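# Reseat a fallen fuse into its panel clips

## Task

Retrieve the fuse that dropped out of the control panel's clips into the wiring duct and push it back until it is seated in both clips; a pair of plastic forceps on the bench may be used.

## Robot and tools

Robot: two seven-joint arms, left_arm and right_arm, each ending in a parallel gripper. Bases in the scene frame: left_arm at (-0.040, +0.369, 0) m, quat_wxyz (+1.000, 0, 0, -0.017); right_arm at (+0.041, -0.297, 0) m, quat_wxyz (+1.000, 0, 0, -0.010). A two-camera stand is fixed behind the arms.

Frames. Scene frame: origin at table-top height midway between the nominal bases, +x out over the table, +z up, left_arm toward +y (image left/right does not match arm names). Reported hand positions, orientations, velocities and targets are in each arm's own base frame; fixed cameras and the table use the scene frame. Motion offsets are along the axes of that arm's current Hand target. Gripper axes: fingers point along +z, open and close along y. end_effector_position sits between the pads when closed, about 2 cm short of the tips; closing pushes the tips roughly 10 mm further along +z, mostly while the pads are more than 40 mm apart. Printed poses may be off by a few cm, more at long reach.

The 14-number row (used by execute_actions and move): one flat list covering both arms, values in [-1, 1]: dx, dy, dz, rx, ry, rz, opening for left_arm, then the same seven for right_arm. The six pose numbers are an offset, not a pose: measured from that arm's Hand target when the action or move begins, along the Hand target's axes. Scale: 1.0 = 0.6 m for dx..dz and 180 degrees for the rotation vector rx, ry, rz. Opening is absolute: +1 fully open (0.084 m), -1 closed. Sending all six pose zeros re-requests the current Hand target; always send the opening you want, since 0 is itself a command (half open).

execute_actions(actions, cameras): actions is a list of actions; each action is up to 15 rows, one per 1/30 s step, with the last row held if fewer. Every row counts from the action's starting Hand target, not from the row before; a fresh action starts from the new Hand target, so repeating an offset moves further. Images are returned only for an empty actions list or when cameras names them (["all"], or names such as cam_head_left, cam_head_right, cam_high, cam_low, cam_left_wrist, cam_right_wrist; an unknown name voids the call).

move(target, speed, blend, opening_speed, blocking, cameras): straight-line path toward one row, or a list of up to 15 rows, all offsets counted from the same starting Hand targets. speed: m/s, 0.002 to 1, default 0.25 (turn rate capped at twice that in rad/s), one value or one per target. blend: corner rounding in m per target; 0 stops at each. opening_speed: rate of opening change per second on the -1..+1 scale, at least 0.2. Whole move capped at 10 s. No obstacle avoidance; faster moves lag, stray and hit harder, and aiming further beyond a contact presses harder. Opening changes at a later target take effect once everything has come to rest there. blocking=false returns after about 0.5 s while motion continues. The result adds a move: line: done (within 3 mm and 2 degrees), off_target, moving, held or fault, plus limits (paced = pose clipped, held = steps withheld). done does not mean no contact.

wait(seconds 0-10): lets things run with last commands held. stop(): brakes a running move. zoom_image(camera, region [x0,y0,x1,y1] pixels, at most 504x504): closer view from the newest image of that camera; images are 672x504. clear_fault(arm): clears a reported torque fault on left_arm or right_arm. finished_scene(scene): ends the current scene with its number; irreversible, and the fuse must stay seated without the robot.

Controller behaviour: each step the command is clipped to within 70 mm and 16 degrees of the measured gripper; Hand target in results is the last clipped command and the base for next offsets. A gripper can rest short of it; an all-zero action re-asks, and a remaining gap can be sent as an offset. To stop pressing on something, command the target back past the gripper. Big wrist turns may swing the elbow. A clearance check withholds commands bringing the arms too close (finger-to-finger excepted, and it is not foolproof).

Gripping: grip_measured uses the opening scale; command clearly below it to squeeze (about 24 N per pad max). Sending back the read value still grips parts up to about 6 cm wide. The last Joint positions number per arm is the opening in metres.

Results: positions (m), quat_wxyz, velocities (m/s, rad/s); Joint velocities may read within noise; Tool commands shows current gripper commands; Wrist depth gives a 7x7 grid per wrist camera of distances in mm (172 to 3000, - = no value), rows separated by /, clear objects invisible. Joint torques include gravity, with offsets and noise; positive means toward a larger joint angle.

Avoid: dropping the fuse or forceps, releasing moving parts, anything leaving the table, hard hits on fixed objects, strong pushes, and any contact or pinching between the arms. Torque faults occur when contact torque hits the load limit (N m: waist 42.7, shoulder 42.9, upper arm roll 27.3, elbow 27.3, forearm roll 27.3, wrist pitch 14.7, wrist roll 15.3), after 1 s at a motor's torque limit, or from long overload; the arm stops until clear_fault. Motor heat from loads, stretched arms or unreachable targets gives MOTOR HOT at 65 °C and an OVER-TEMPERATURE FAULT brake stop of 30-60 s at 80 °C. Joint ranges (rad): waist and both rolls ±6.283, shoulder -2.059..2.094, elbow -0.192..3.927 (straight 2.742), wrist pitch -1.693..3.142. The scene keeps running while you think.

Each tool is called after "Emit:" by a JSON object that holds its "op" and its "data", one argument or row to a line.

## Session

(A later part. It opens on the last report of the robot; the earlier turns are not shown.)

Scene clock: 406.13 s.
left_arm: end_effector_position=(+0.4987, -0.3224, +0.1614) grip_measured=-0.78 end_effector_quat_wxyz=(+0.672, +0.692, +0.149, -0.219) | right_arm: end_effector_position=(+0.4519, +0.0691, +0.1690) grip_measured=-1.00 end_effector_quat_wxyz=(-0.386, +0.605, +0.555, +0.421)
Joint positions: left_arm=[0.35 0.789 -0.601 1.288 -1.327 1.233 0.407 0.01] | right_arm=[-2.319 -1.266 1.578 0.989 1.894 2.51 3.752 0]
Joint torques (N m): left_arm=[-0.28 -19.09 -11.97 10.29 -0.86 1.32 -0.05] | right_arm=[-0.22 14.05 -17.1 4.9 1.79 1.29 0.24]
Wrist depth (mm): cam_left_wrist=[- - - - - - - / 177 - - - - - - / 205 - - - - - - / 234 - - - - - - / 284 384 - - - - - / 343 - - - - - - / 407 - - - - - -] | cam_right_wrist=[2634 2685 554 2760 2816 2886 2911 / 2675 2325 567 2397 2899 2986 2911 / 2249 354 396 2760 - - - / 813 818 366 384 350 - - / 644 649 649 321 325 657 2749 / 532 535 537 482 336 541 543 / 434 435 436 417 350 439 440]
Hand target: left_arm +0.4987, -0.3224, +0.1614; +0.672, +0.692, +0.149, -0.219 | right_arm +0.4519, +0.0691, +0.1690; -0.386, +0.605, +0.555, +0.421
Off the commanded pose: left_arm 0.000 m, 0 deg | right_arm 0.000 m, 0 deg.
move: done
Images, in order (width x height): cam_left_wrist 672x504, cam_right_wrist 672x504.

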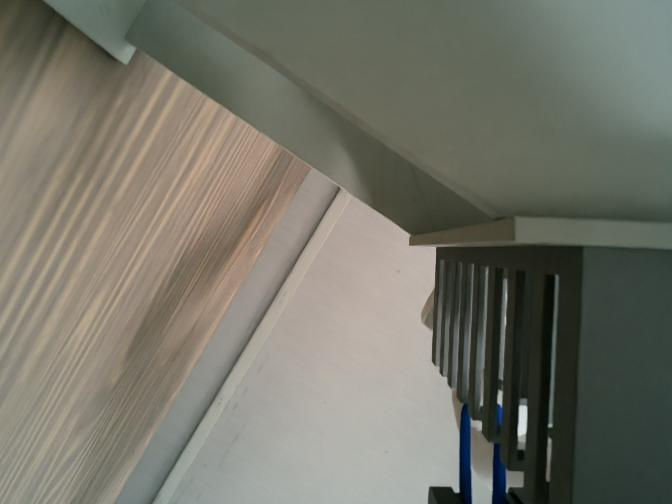

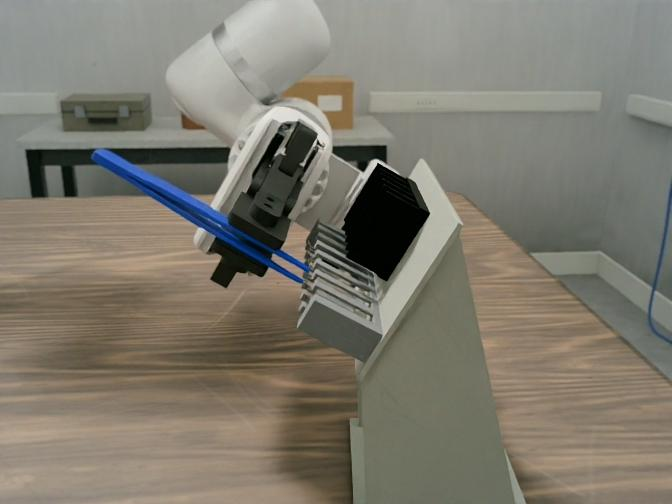

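Emit:
{"op": "move", "data": {
  "target": [
    [0.0028,0,0,0,0,0,-0.762,0,0,0,0,0,0,-1],
    [0.0028,0.0067,0,0,0,0,-0.762,0,0,0,0,0,0,-1],
    [0.0083,0.0067,0,0,0,0,-0.762,0,0,0,0,0,0,-1]
  ],
  "speed": 0.02,
  "cameras": ["cam_left_wrist","cam_right_wrist"]
}}

Emit:
{"op": "zoom_image", "data": {
  "camera": "cam_left_wrist",
  "region": [412, 200, 612, 430]
}}

Emit:
{"op": "zoom_image", "data": {
  "camera": "cam_right_wrist",
  "region": [290, 220, 400, 350]
}}

Scene clock: 438.23 s.
left_arm: end_effector_position=(+0.5049, -0.3231, +0.1623) grip_measured=-0.78 end_effector_quat_wxyz=(+0.672, +0.692, +0.149, -0.219) | right_arm: end_effector_position=(+0.4519, +0.0691, +0.1690) grip_measured=-1.00 end_effector_quat_wxyz=(-0.386, +0.605, +0.555, +0.421)
Joint positions: left_arm=[0.343 0.801 -0.598 1.314 -1.321 1.233 0.394 0.01] | right_arm=[-2.319 -1.266 1.578 0.989 1.894 2.51 3.752 0]
Joint torques (N m): left_arm=[-0.56 -19.35 -12.19 10.38 -0.79 1.35 -0.04] | right_arm=[-0.07 13.99 -17.03 4.68 1.96 1.14 0.24]
Wrist depth (mm): cam_left_wrist=[- - - - - - - / - - - - - - - / 200 - - - - - - / 228 - - - - - - / 286 - - - - - - / 329 - - - - - - / 386 - - - - - 438] | cam_right_wrist=[2624 2654 556 2717 2851 2863 2874 / 2696 2325 567 2422 2923 2973 2911 / 2242 994 367 525 2999 - - / 818 819 361 383 350 - - / 645 647 649 321 325 657 2760 / 535 535 537 483 337 542 542 / 434 434 435 417 349 439 440]
Hand target: left_arm +0.5050, -0.3231, +0.1623; +0.672, +0.692, +0.149, -0.219 | right_arm +0.4519, +0.0691, +0.1690; -0.386, +0.605, +0.555, +0.421
Off the commanded pose: left_arm 0.000 m, 0 deg | right_arm 0.000 m, 0 deg.
move: done
Images, in order (width x height): cam_left_wrist 672x504, cam_right_wrist 672x504.

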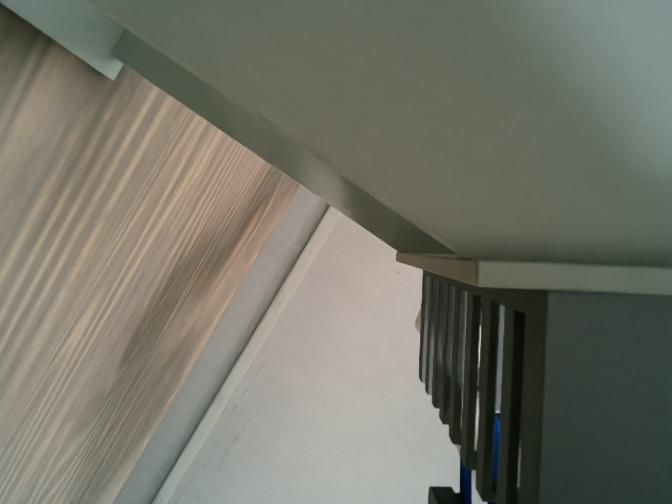

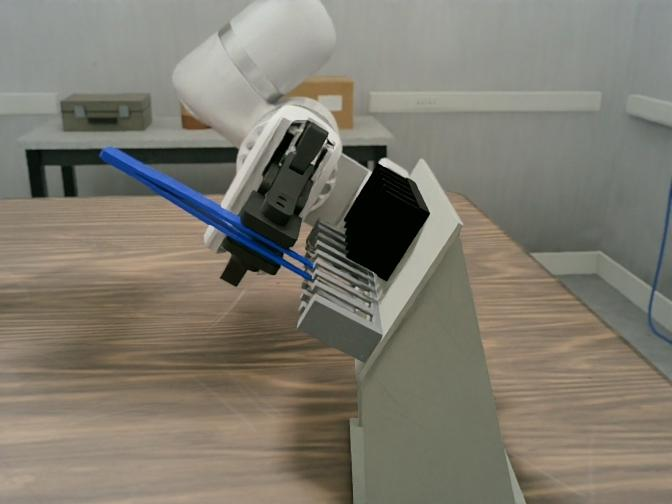

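Scaled by 2.191 from the camera's 672x504 image, which has a finer 960x720 frame.

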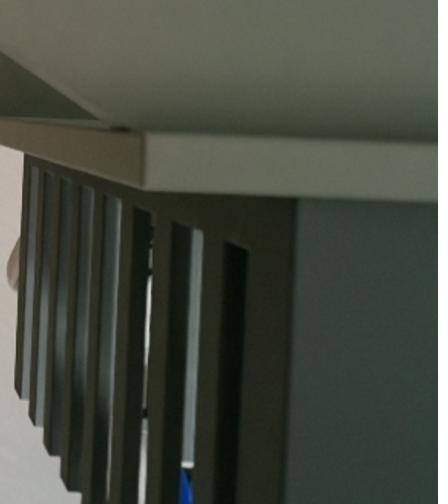

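Scaled by 3.877 from the camera's 672x504 image, which has a finer 960x720 frame.

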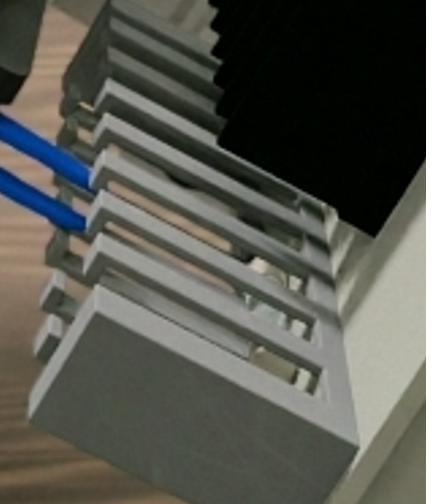

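Emit:
{"op": "move", "data": {
  "target": [
    [-0.025,0,0,0,0,0,-0.762,0,0,0,0,0,0,-1],
    [-0.0417,-0.0058,0,0,0,0,-0.762,0,0,0,0,0,0,-1]
  ],
  "speed": 0.05,
  "cameras": ["cam_left_wrist","cam_right_wrist"]
}}

Emit:
{"op": "zoom_image", "data": {
  "camera": "cam_left_wrist",
  "region": [412, 200, 612, 430]
}}

Emit:
{"op": "zoom_image", "data": {
  "camera": "cam_right_wrist",
  "region": [290, 220, 400, 350]
}}

Scene clock: 468.37 s.
left_arm: end_effector_position=(+0.4817, -0.3207, +0.1719) grip_measured=-0.78 end_effector_quat_wxyz=(+0.672, +0.692, +0.149, -0.219) | right_arm: end_effector_position=(+0.4519, +0.0691, +0.1690) grip_measured=-1.00 end_effector_quat_wxyz=(-0.386, +0.605, +0.555, +0.421)
Joint positions: left_arm=[0.377 0.725 -0.619 1.211 -1.352 1.238 0.424 0.01] | right_arm=[-2.319 -1.266 1.578 0.989 1.894 2.51 3.752 0]
Joint torques (N m): left_arm=[0.77 -18.49 -12.09 9.71 -1.12 1.59 0.28] | right_arm=[0.08 13.8 -16.98 4.87 1.9 1.14 0.18]
Wrist depth (mm): cam_left_wrist=[190 - - - - - - / 206 257 - - - - - / 232 288 - - - - - / 266 341 - - - - - / 312 - - - - - - / 377 786 - - - 572 - / 477 - - - - 473 423] | cam_right_wrist=[2654 2644 554 2782 2828 2851 2863 / 2675 2302 483 2405 2911 2960 2935 / 994 351 391 2960 - - - / 815 752 451 383 349 - - / 645 646 649 322 325 657 2760 / 532 536 535 482 337 541 543 / 434 435 436 417 350 439 440]
Hand target: left_arm +0.4817, -0.3207, +0.1719; +0.672, +0.692, +0.149, -0.219 | right_arm +0.4519, +0.0691, +0.1690; -0.386, +0.605, +0.555, +0.421
Off the commanded pose: left_arm 0.000 m, 0 deg | right_arm 0.000 m, 0 deg.
move: done
Images, in order (width x height): cam_left_wrist 672x504, cam_right_wrist 672x504.

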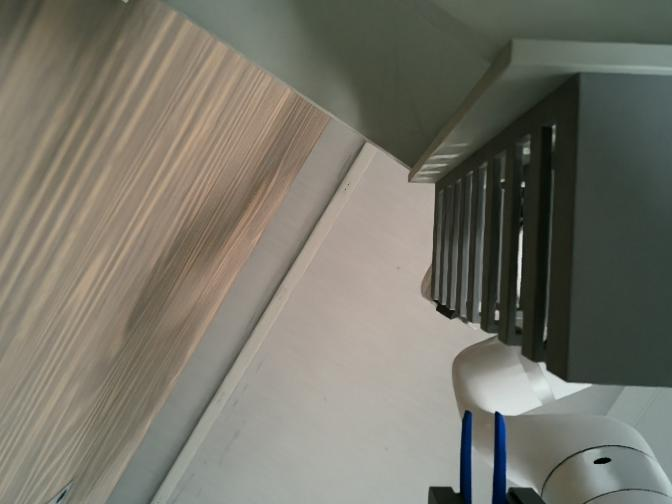

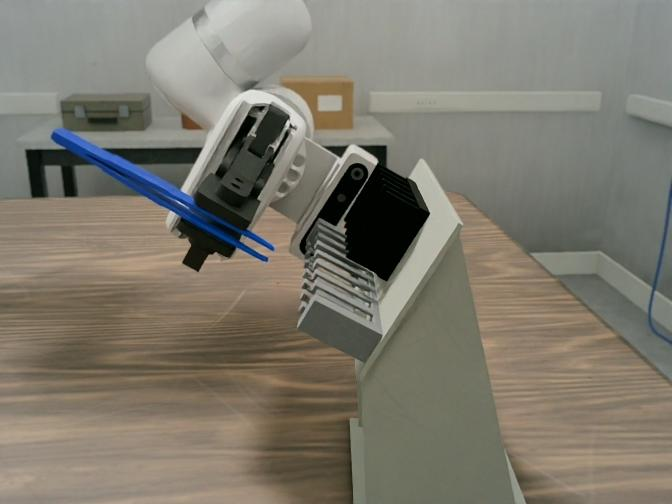

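Scaled by 2.191 from the camera's 672x504 image, which has a finer 960x720 frame.

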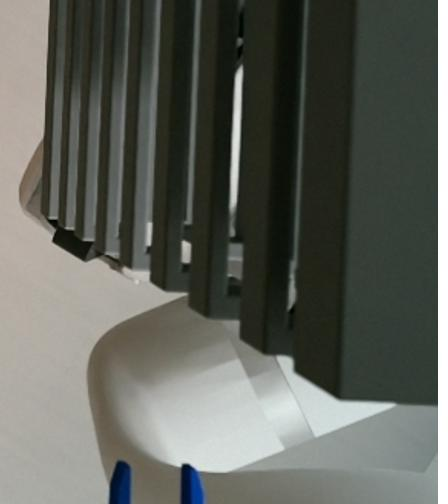

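Scaled by 3.877 from the camera's 672x504 image, which has a finer 960x720 frame.

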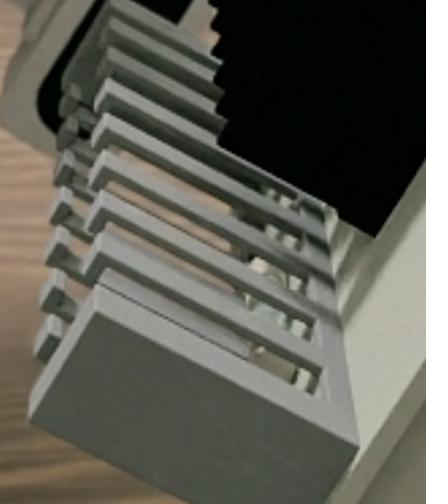

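Emit:
{"op": "zoom_image", "data": {
  "camera": "cam_right_wrist",
  "region": [230, 200, 360, 340]
}}

Scaled by 3.600 from the camera's 672x504 image, which has a finer 960x720 frame.

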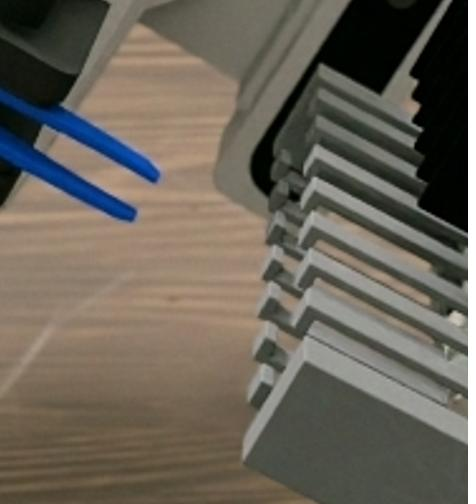

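Emit:
{"op": "move", "data": {
  "target": [
    [-0.05,0,0,0,0,0,-0.81,0,0,0,0,0,0,-1],
    [-0.0683,-0.1787,-0.438,0.4864,0.1318,0.1297,-0.81,0,0,0,0,0,0,-1],
    [-0.0045,-0.289,-0.4378,0.4864,0.1318,0.1297,-0.81,0,0,0,0,0,0,-1],
    [-0.0045,-0.289,-0.4378,0.4864,0.1318,0.1297,-0.35,0,0,0,0,0,0,-1]
  ],
  "speed": [0.2,0.25,0.1,0.1],
  "blend": [0.01,0.01,0,0],
  "opening_speed": 1.0,
  "cameras": ["cam_left_wrist"]
}}

Scene clock: 532.93 s.
left_arm: end_effector_position=(+0.4197, -0.0501, +0.0235) grip_measured=-0.37 end_effector_quat_wxyz=(+0.001, +0.999, -0.049, -0.001) | right_arm: end_effector_position=(+0.4519, +0.0691, +0.1690) grip_measured=-1.00 end_effector_quat_wxyz=(-0.386, +0.605, +0.555, +0.421)
Joint positions: left_arm=[0.267 0.245 -0.368 0.722 0.18 0.501 -0.152 0.028] | right_arm=[-2.319 -1.266 1.578 0.989 1.894 2.51 3.752 0]
Joint torques (N m): left_arm=[-0.42 -13.81 -1.97 10.76 0.15 -1.5 -0.05] | right_arm=[-0.08 13.98 -17 4.68 1.82 1.07 0.2]
Wrist depth (mm): cam_left_wrist=[- - - - - - - / - - - - - - - / - - - - - - - / - - - - - - - / - - - - - - - / - - - - - - - / - - - - - - -] | cam_right_wrist=[541 568 2727 2760 2828 2886 2923 / 2675 585 2414 2414 2911 2986 2948 / 2249 602 2960 2923 - - - / 815 683 826 384 350 - - / 646 647 650 321 324 656 2717 / 534 535 535 480 336 541 542 / 434 435 436 417 349 439 440]
Hand target: left_arm +0.4197, -0.0501, +0.0235; +0.001, +0.999, -0.049, -0.001 | right_arm +0.4519, +0.0691, +0.1690; -0.386, +0.605, +0.555, +0.421
Off the commanded pose: left_arm 0.000 m, 0 deg | right_arm 0.000 m, 0 deg.
move: done
Images, in order (width x height): cam_left_wrist 672x504.

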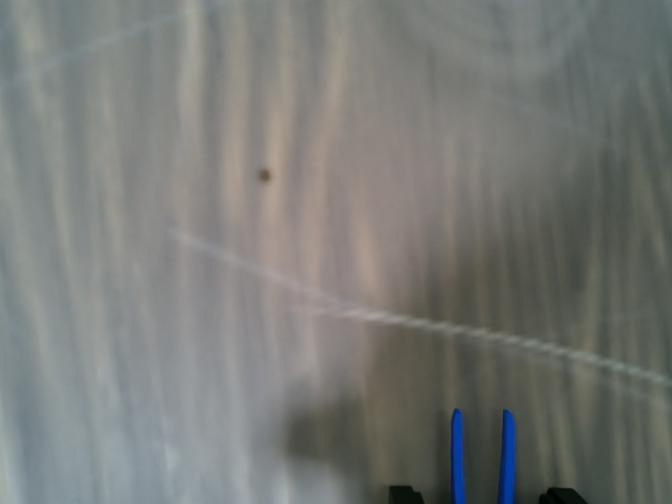

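Emit:
{"op": "move", "data": {
  "target": [
    [-0.0508,0,0,0,0,0,-0.35,0,0,0,0,0,0,-1],
    [-0.0508,0,0,0,0,0,-0.79,0,0,0,0,0,0,-1],
    [-0.0508,0,-0.1667,0,0,0,-0.79,0,0,0,0,0,0,-1],
    [0.0543,0.4345,-0.3,-0.4864,-0.1318,-0.1297,-0.79,0,0,0,0,0,0,-1],
    [0.112,0.4348,-0.2667,-0.4864,-0.1318,-0.1297,-0.79,0,0,0,0,0,0,-1]
  ],
  "speed": [0.1,0.1,0.15,0.28,0.15],
  "blend": [0,0,0.02,0.02,0],
  "opening_speed": 1.0,
  "cameras": ["cam_left_wrist","cam_right_wrist"]
}}

Emit:
{"op": "zoom_image", "data": {
  "camera": "cam_left_wrist",
  "region": [412, 80, 672, 330]
}}

Emit:
{"op": "zoom_image", "data": {
  "camera": "cam_right_wrist",
  "region": [230, 200, 360, 340]
}}

Scene clock: 556.43 s.
left_arm: end_effector_position=(+0.4614, -0.3161, +0.1838) grip_measured=-0.81 end_effector_quat_wxyz=(+0.672, +0.692, +0.149, -0.219) | right_arm: end_effector_position=(+0.4519, +0.0691, +0.1690) grip_measured=-1.00 end_effector_quat_wxyz=(-0.386, +0.605, +0.555, +0.421)
Joint positions: left_arm=[0.275 0.598 -0.474 1.125 -1.445 1.341 0.453 0.008] | right_arm=[-2.319 -1.266 1.578 0.989 1.894 2.51 3.752 0]
Joint torques (N m): left_arm=[-0.39 -17.47 -7.95 10.56 -0.98 1.38 0] | right_arm=[-0.36 13.87 -17 4.81 1.88 1.14 0.2]
Wrist depth (mm): cam_left_wrist=[209 256 - - - - - / 226 283 - - - - - / 256 344 - - - - - / 292 438 - - 431 518 - / 359 563 - - - 571 - / 415 785 - - - 496 - / 520 - - - - 432 389] | cam_right_wrist=[2664 562 560 2771 2863 2874 2899 / 2706 566 512 2439 2935 2960 2960 / 2228 352 478 2948 2986 - - / 813 755 759 383 349 - - / 644 646 648 321 324 657 2738 / 532 534 536 481 337 541 542 / 433 435 435 416 350 439 440]
Hand target: left_arm +0.4614, -0.3161, +0.1838; +0.672, +0.692, +0.149, -0.219 | right_arm +0.4519, +0.0691, +0.1690; -0.386, +0.605, +0.555, +0.421
Off the commanded pose: left_arm 0.000 m, 0 deg | right_arm 0.000 m, 0 deg.
move: done
Images, in order (width x height): cam_left_wrist 672x504, cam_right_wrist 672x504.

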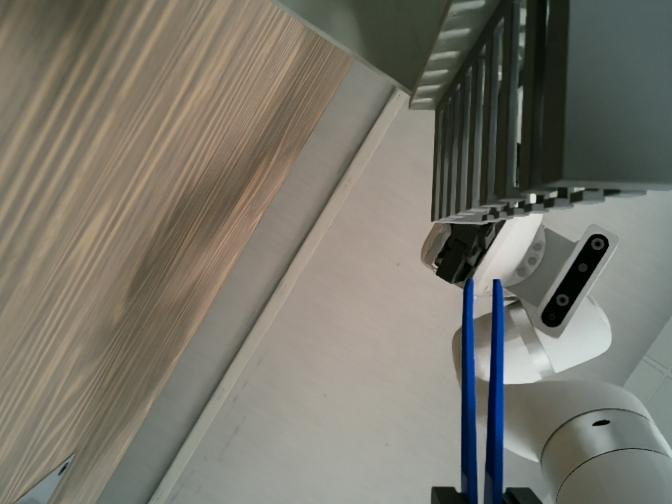

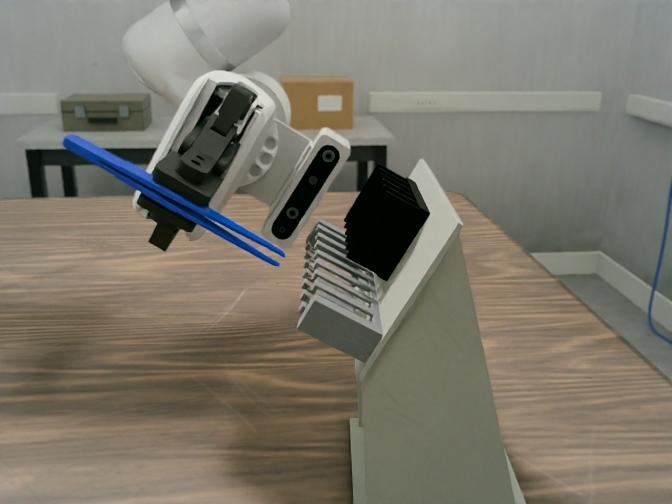

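Scaled by 1.938 from the camera's 672x504 image, which has a finer 960x720 frame.

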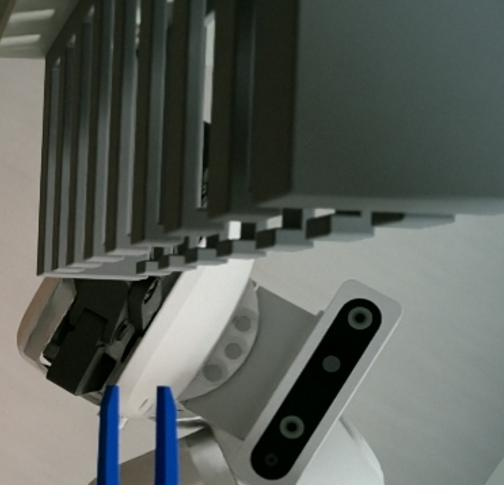

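Scaled by 3.600 from the camera's 672x504 image, which has a finer 960x720 frame.

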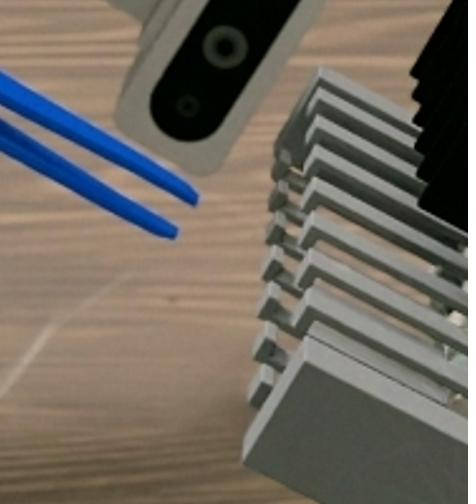

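Emit:
{"op": "move", "data": {
  "target": [0.0383,0,0.0002,0,0,0,-0.765,0,0,0,0,0,0,-1],
  "speed": 0.05,
  "opening_speed": 0.5,
  "cameras": ["cam_left_wrist","cam_right_wrist"]
}}

Emit:
{"op": "zoom_image", "data": {
  "camera": "cam_left_wrist",
  "region": [412, 150, 612, 400]
}}

Emit:
{"op": "zoom_image", "data": {
  "camera": "cam_right_wrist",
  "region": [270, 210, 400, 350]
}}

Scene clock: 575.17 s.
left_arm: end_effector_position=(+0.4811, -0.3183, +0.1722) grip_measured=-0.79 end_effector_quat_wxyz=(+0.672, +0.692, +0.149, -0.219) | right_arm: end_effector_position=(+0.4519, +0.0691, +0.1690) grip_measured=-1.00 end_effector_quat_wxyz=(-0.386, +0.605, +0.555, +0.421)
Joint positions: left_arm=[0.253 0.673 -0.46 1.211 -1.423 1.33 0.438 0.009] | right_arm=[-2.319 -1.266 1.578 0.989 1.894 2.51 3.752 0]
Joint torques (N m): left_arm=[-0.71 -18.41 -8.52 10.8 -1.16 1.3 -0.01] | right_arm=[-0.02 14.17 -17 4.77 2.05 1.21 0.29]
Wrist depth (mm): cam_left_wrist=[190 219 - - - - - / 206 257 - - - - - / 233 300 - - - - - / 267 343 - - - - - / 313 - - - - - - / 379 647 - - - 573 - / 477 - - - - 470 424] | cam_right_wrist=[2644 2664 558 2771 2805 2886 2899 / 2675 2325 564 2422 2886 - 2923 / 2235 354 392 2986 - - - / 815 753 368 383 350 - - / 647 647 647 321 325 658 2727 / 533 534 537 482 337 541 542 / 433 435 435 418 350 439 440]
Hand target: left_arm +0.4812, -0.3183, +0.1722; +0.672, +0.692, +0.149, -0.219 | right_arm +0.4519, +0.0691, +0.1690; -0.386, +0.605, +0.555, +0.421
Off the commanded pose: left_arm 0.000 m, 0 deg | right_arm 0.000 m, 0 deg.
move: done
Images, in order (width x height): cam_left_wrist 672x504, cam_right_wrist 672x504.

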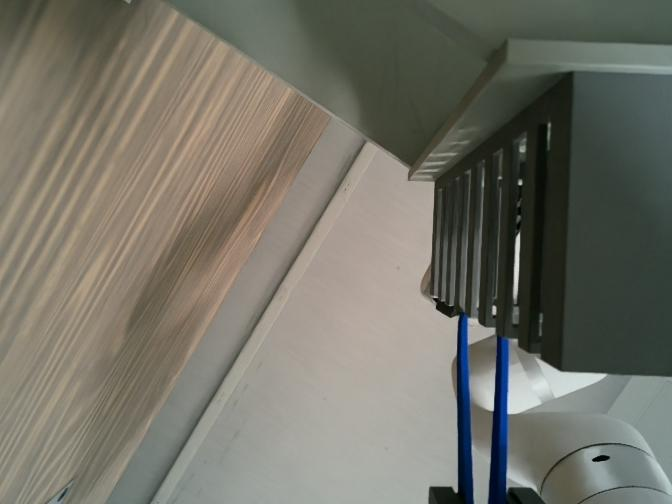

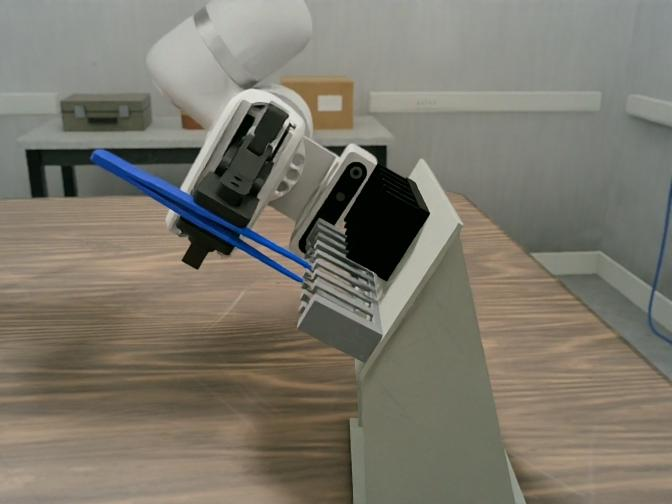

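Scaled by 2.016 from the camera's 672x504 image, which has a finer 960x720 frame.

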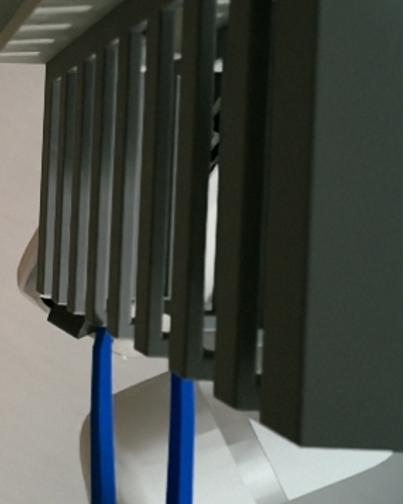

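Scaled by 3.600 from the camera's 672x504 image, which has a finer 960x720 frame.

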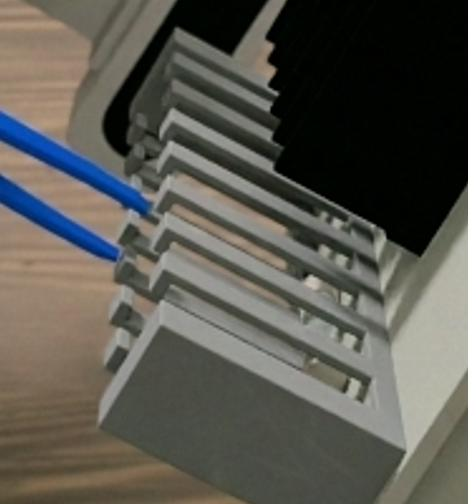

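Emit:
{"op": "zoom_image", "data": {
  "camera": "cam_left_wrist",
  "region": [420, 270, 540, 380]
}}

Emit:
{"op": "zoom_image", "data": {
  "camera": "cam_right_wrist",
  "region": [290, 240, 350, 300]
}}

Scaled by 4.200 from the camera's 672x504 image, which has a finer 960x720 frame.

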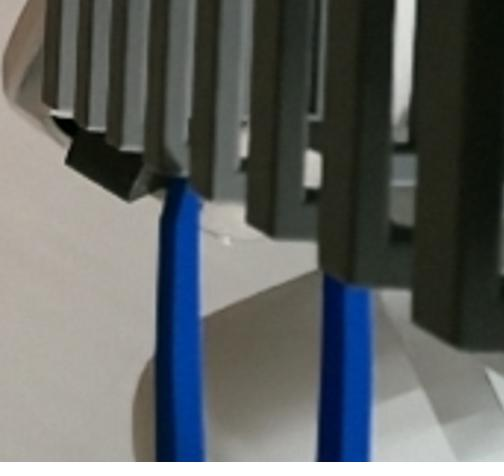

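Scaled by 8.400 from the camera's 672x504 image, which has a finer 960x720 frame.

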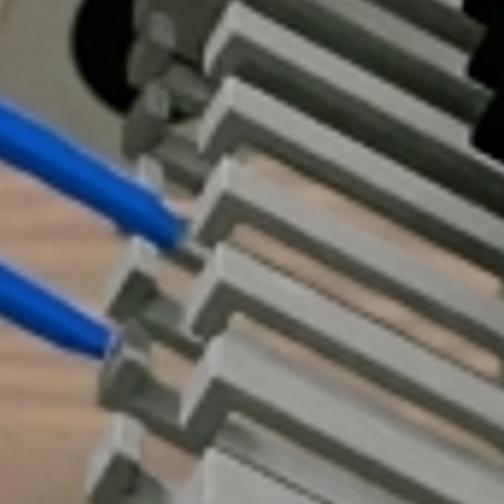

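Emit:
{"op": "move", "data": {
  "target": [
    [-0.0117,0,0,0,0,0,-0.765,0,0,0,0,0,0,-1],
    [-0.0117,0,-0.0038,0,0,0,-0.765,0,0,0,0,0,0,-1],
    [0.0133,0,-0.0038,0,0,0,-0.765,0,0,0,0,0,0,-1]
  ],
  "speed": 0.05,
  "cameras": ["cam_left_wrist","cam_right_wrist"]
}}

Emit:
{"op": "zoom_image", "data": {
  "camera": "cam_left_wrist",
  "region": [420, 250, 560, 380]
}}

Emit:
{"op": "zoom_image", "data": {
  "camera": "cam_right_wrist",
  "region": [290, 240, 350, 300]
}}

Scene clock: 678.37 s.
left_arm: end_effector_position=(+0.4882, -0.3167, +0.1682) grip_measured=-0.79 end_effector_quat_wxyz=(+0.672, +0.692, +0.149, -0.219) | right_arm: end_effector_position=(+0.4519, +0.0691, +0.1690) grip_measured=-1.00 end_effector_quat_wxyz=(-0.386, +0.605, +0.555, +0.421)
Joint positions: left_arm=[0.249 0.698 -0.454 1.241 -1.412 1.331 0.432 0.009] | right_arm=[-2.319 -1.266 1.578 0.989 1.894 2.51 3.752 0]
Joint torques (N m): left_arm=[-0.6 -19.32 -9.07 10.64 -0.78 1.31 -0.05] | right_arm=[-0.03 13.84 -17.03 4.77 1.94 1.17 0.25]
Wrist depth (mm): cam_left_wrist=[184 - - - - - - / 199 240 - - - - - / 225 290 - - - - - / 258 348 - - - - - / 303 - - - - - - / 365 - - - - - - / 460 - - - - 473 431] | cam_right_wrist=[2675 2664 560 2793 2816 2874 2851 / 2654 2309 565 2405 2911 - 2923 / 2242 356 397 2923 - - - / 814 756 366 383 350 - - / 644 649 648 321 324 659 2760 / 534 536 536 482 336 542 543 / 433 434 435 418 350 438 440]
Hand target: left_arm +0.4883, -0.3167, +0.1682; +0.672, +0.692, +0.149, -0.219 | right_arm +0.4519, +0.0691, +0.1690; -0.386, +0.605, +0.555, +0.421
Off the commanded pose: left_arm 0.000 m, 0 deg | right_arm 0.000 m, 0 deg.
move: done
Images, in order (width x height): cam_left_wrist 672x504, cam_right_wrist 672x504.

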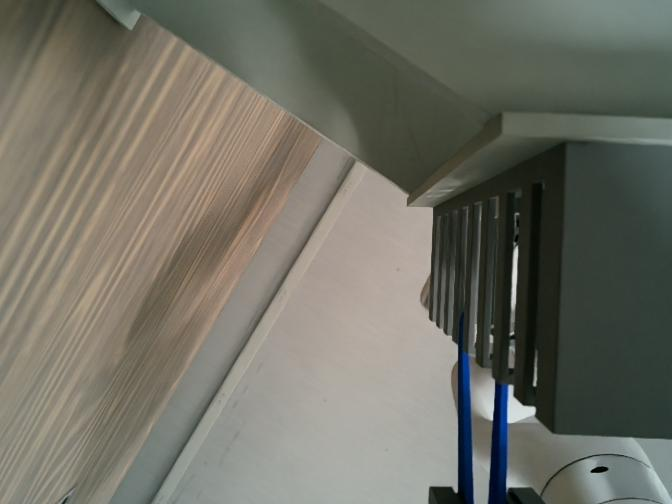

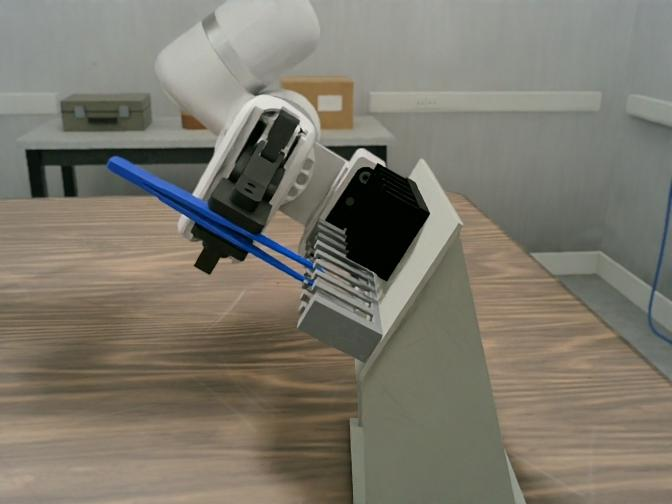

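Scaled by 3.600 from the camera's 672x504 image, which has a finer 960x720 frame.

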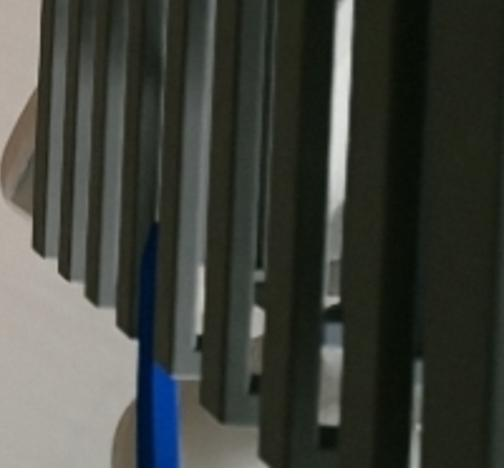

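Scaled by 8.400 from the camera's 672x504 image, which has a finer 960x720 frame.

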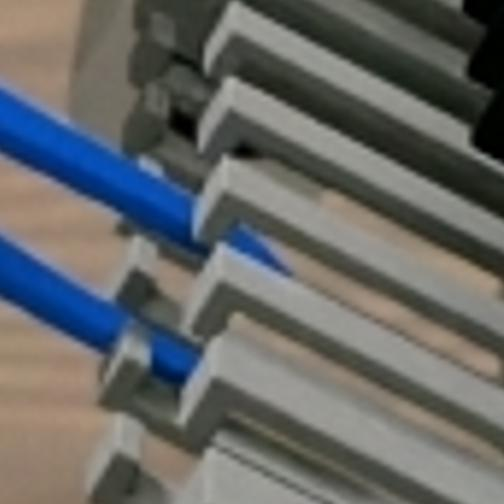

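Emit:
{"op": "move", "data": {
  "target": [0.03,0,0,0,0,0,-0.765,0,0,0,0,0,0,-1],
  "speed": 0.04,
  "cameras": ["cam_left_wrist","cam_right_wrist"]
}}

Emit:
{"op": "zoom_image", "data": {
  "camera": "cam_left_wrist",
  "region": [420, 270, 560, 400]
}}

Emit:
{"op": "zoom_image", "data": {
  "camera": "cam_right_wrist",
  "region": [290, 240, 390, 330]
}}

Scene clock: 692.47 s.
left_arm: end_effector_position=(+0.5037, -0.3183, +0.1592) grip_measured=-0.79 end_effector_quat_wxyz=(+0.672, +0.692, +0.149, -0.219) | right_arm: end_effector_position=(+0.4519, +0.0691, +0.1690) grip_measured=-1.00 end_effector_quat_wxyz=(-0.386, +0.605, +0.555, +0.421)
Joint positions: left_arm=[0.231 0.756 -0.443 1.313 -1.395 1.327 0.416 0.009] | right_arm=[-2.319 -1.266 1.578 0.989 1.894 2.51 3.752 0]
Joint torques (N m): left_arm=[-0.49 -20.16 -9.48 10.65 -0.79 1.36 0.07] | right_arm=[-0.29 13.94 -17.05 4.74 1.97 1.15 0.16]
Wrist depth (mm): cam_left_wrist=[- - - - - - - / - - - - - - - / 195 - - - - - - / 229 - - - - - - / 278 375 - - - - - / 336 - - - - - - / 425 - - - - - 2839] | cam_right_wrist=[2644 2634 561 2749 2851 2874 2923 / 2727 2309 573 2389 2911 2973 2960 / 2257 2294 399 528 - - - / 814 818 366 383 350 - - / 646 647 647 321 325 657 2738 / 533 536 535 482 336 542 544 / 434 434 437 418 350 439 441]
Hand target: left_arm +0.5037, -0.3183, +0.1592; +0.672, +0.692, +0.149, -0.219 | right_arm +0.4519, +0.0691, +0.1690; -0.386, +0.605, +0.555, +0.421
Off the commanded pose: left_arm 0.000 m, 0 deg | right_arm 0.000 m, 0 deg.
move: done
Images, in order (width x height): cam_left_wrist 672x504, cam_right_wrist 672x504.

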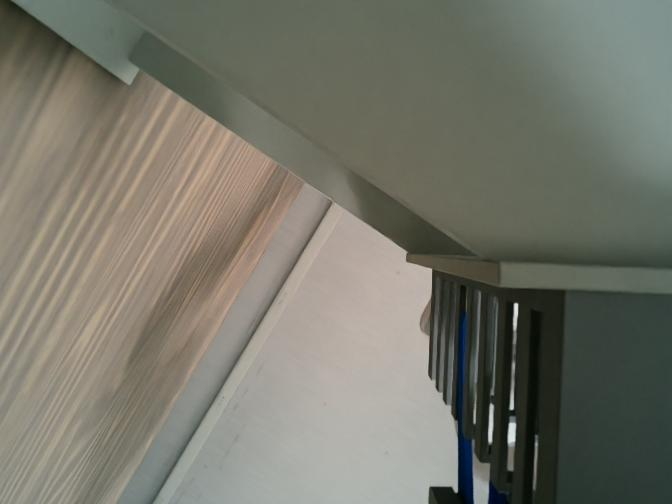

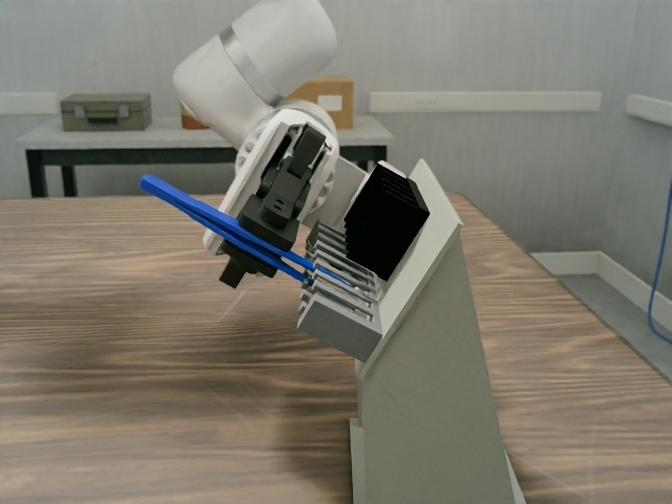

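Scaled by 3.600 from the camera's 672x504 image, which has a finer 960x720 frame.

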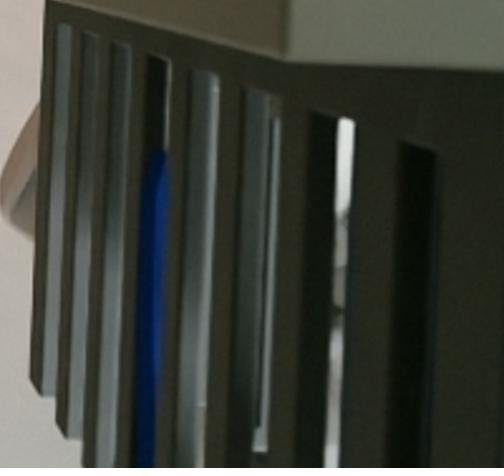

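Scaled by 5.040 from the camera's 672x504 image, which has a finer 960x720 frame.

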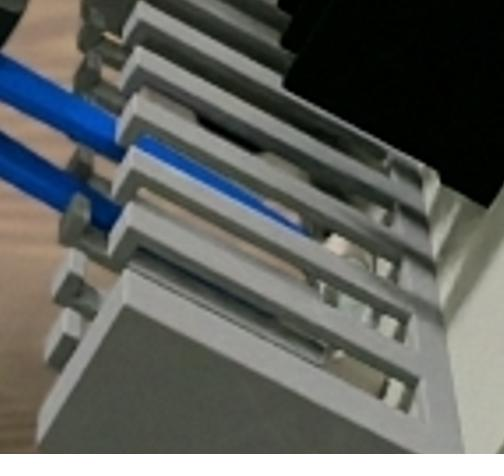

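Emit:
{"op": "move", "data": {
  "target": [
    [0,0,0,0,0,0,-0.75,0,0,0,0,0,0,-1],
    [0.0088,0,0,0,0,0,-0.75,0,0,0,0,0,0,-1],
    [0.0088,0.0055,0,0,0,0,-0.75,0,0,0,0,0,0,-1],
    [0.0138,0.0055,0,0,0,0,-0.75,0,0,0,0,0,0,-1]
  ],
  "speed": 0.02,
  "opening_speed": 0.3,
  "cameras": ["cam_left_wrist","cam_right_wrist"]
}}

Emit:
{"op": "zoom_image", "data": {
  "camera": "cam_left_wrist",
  "region": [420, 270, 560, 400]
}}

Emit:
{"op": "zoom_image", "data": {
  "camera": "cam_right_wrist",
  "region": [290, 240, 390, 330]
}}

Scene clock: 709.53 s.
left_arm: end_effector_position=(+0.5125, -0.3192, +0.1579) grip_measured=-0.77 end_effector_quat_wxyz=(+0.672, +0.692, +0.149, -0.219) | right_arm: end_effector_position=(+0.4519, +0.0691, +0.1690) grip_measured=-1.00 end_effector_quat_wxyz=(-0.386, +0.605, +0.555, +0.421)
Joint positions: left_arm=[0.223 0.78 -0.439 1.351 -1.387 1.326 0.401 0.01] | right_arm=[-2.319 -1.266 1.578 0.989 1.894 2.51 3.752 0]
Joint torques (N m): left_arm=[-0.7 -20.36 -9.67 10.85 -0.85 1.3 0.06] | right_arm=[-0.16 13.91 -17.05 4.75 1.93 1.14 0.2]
Wrist depth (mm): cam_left_wrist=[- - - - - - - / - - - - - - - / - - - - - - - / 211 - - - - - - / 253 - - - - - - / 331 - - - - - - / 394 - - - - - -] | cam_right_wrist=[2624 2675 563 2749 2828 2874 2899 / 2675 2348 580 2397 2911 2999 2986 / 2264 2264 397 428 - - - / 817 816 362 383 349 - - / 645 646 649 321 325 659 2727 / 533 534 537 482 336 541 542 / 434 435 436 418 350 439 440]
Hand target: left_arm +0.5125, -0.3192, +0.1579; +0.672, +0.692, +0.149, -0.219 | right_arm +0.4519, +0.0691, +0.1690; -0.386, +0.605, +0.555, +0.421
Off the commanded pose: left_arm 0.000 m, 0 deg | right_arm 0.000 m, 0 deg.
move: done
Images, in order (width x height): cam_left_wrist 672x504, cam_right_wrist 672x504.

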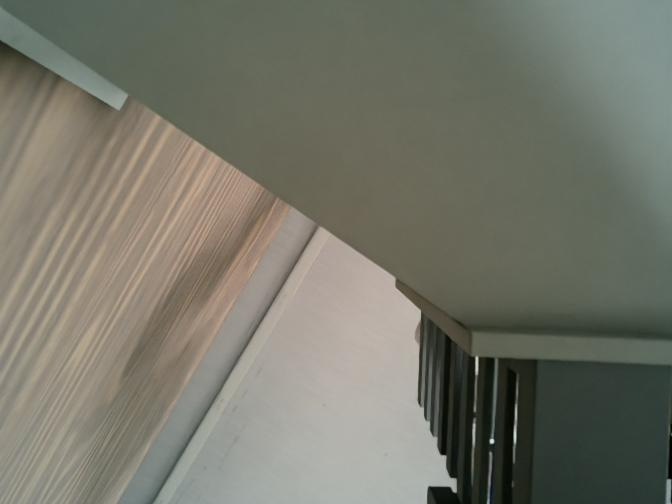

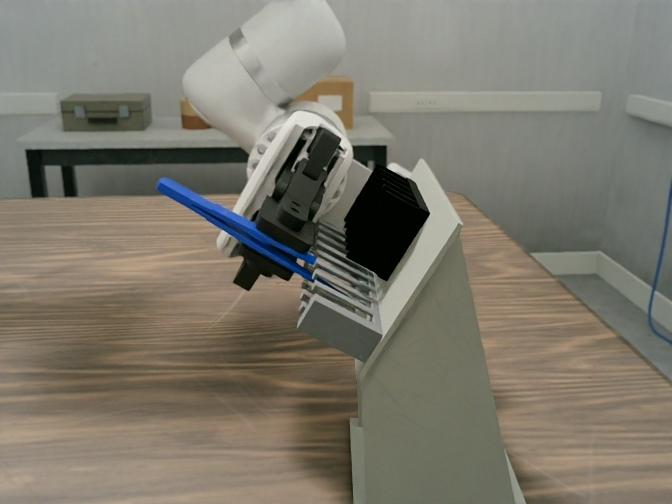

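Scaled by 3.600 from the camera's 672x504 image, which has a finer 960x720 frame.

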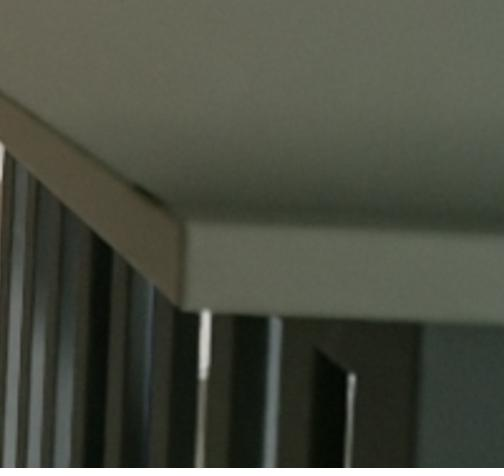

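Scaled by 5.040 from the camera's 672x504 image, which has a finer 960x720 frame.

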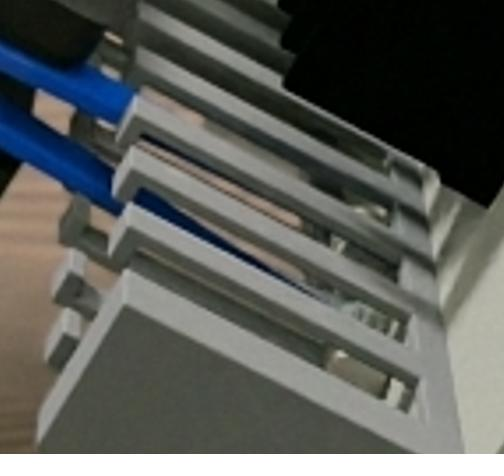

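Emit:
{"op": "move", "data": {
  "target": [0,0,0,0,0,0,-0.815,0,0,0,0,0,0,-1],
  "opening_speed": 0.2,
  "cameras": ["cam_left_wrist","cam_right_wrist"]
}}

Emit:
{"op": "zoom_image", "data": {
  "camera": "cam_right_wrist",
  "region": [290, 240, 390, 330]
}}

Scene clock: 724.80 s.
left_arm: end_effector_position=(+0.5125, -0.3192, +0.1579) grip_measured=-0.84 end_effector_quat_wxyz=(+0.672, +0.692, +0.149, -0.219) | right_arm: end_effector_position=(+0.4519, +0.0691, +0.1690) grip_measured=-1.00 end_effector_quat_wxyz=(-0.386, +0.605, +0.555, +0.421)
Joint positions: left_arm=[0.223 0.78 -0.439 1.351 -1.387 1.326 0.401 0.007] | right_arm=[-2.319 -1.266 1.578 0.989 1.894 2.51 3.752 0]
Joint torques (N m): left_arm=[-0.69 -20.19 -9.74 10.69 -0.89 1.31 0.02] | right_arm=[-0.15 13.8 -16.96 4.82 1.95 1.13 0.27]
Wrist depth (mm): cam_left_wrist=[- - - - - - - / - - - - - - - / - - - - - - - / 211 - - - - - - / 253 - - - - - - / 333 - - - - - - / 393 - - - - - -] | cam_right_wrist=[2644 2696 564 2738 2839 2851 2886 / 2685 2348 580 2397 2948 2960 2986 / 2257 2271 397 428 - - - / 816 818 366 384 350 - - / 644 647 650 321 324 656 2782 / 534 535 535 482 336 542 544 / 434 435 436 418 350 438 439]
Hand target: left_arm +0.5125, -0.3192, +0.1579; +0.672, +0.692, +0.149, -0.219 | right_arm +0.4519, +0.0691, +0.1690; -0.386, +0.605, +0.555, +0.421
Off the commanded pose: left_arm 0.000 m, 0 deg | right_arm 0.000 m, 0 deg.
move: done
Images, in order (width x height): cam_left_wrist 672x504, cam_right_wrist 672x504.

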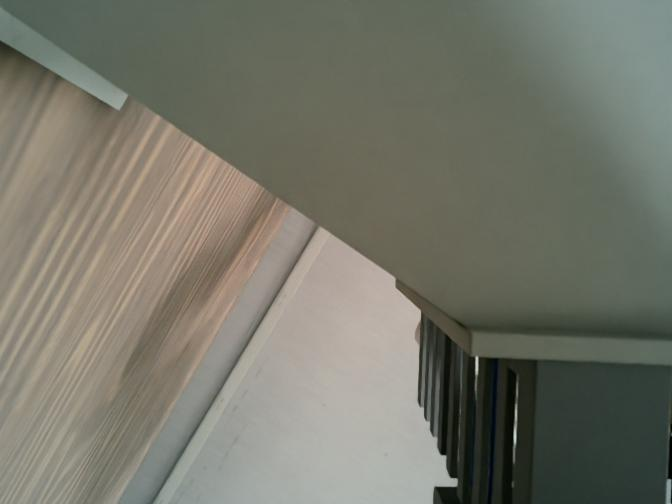

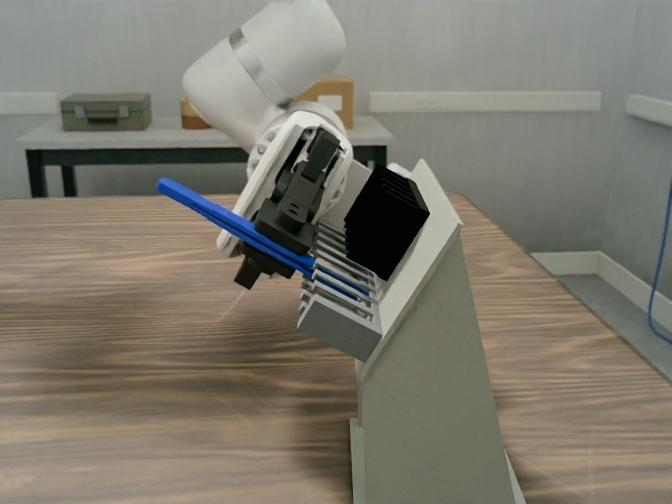

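Scaled by 5.040 from the camera's 672x504 image, which has a finer 960x720 frame.

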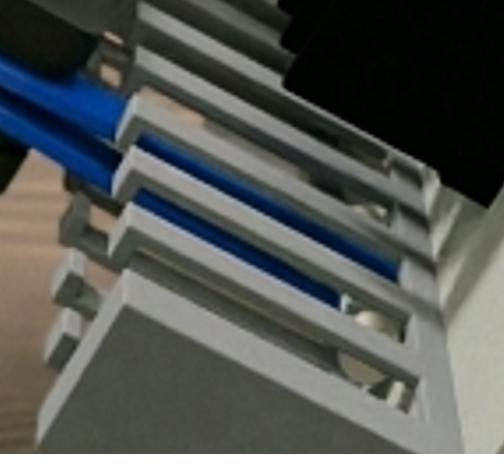

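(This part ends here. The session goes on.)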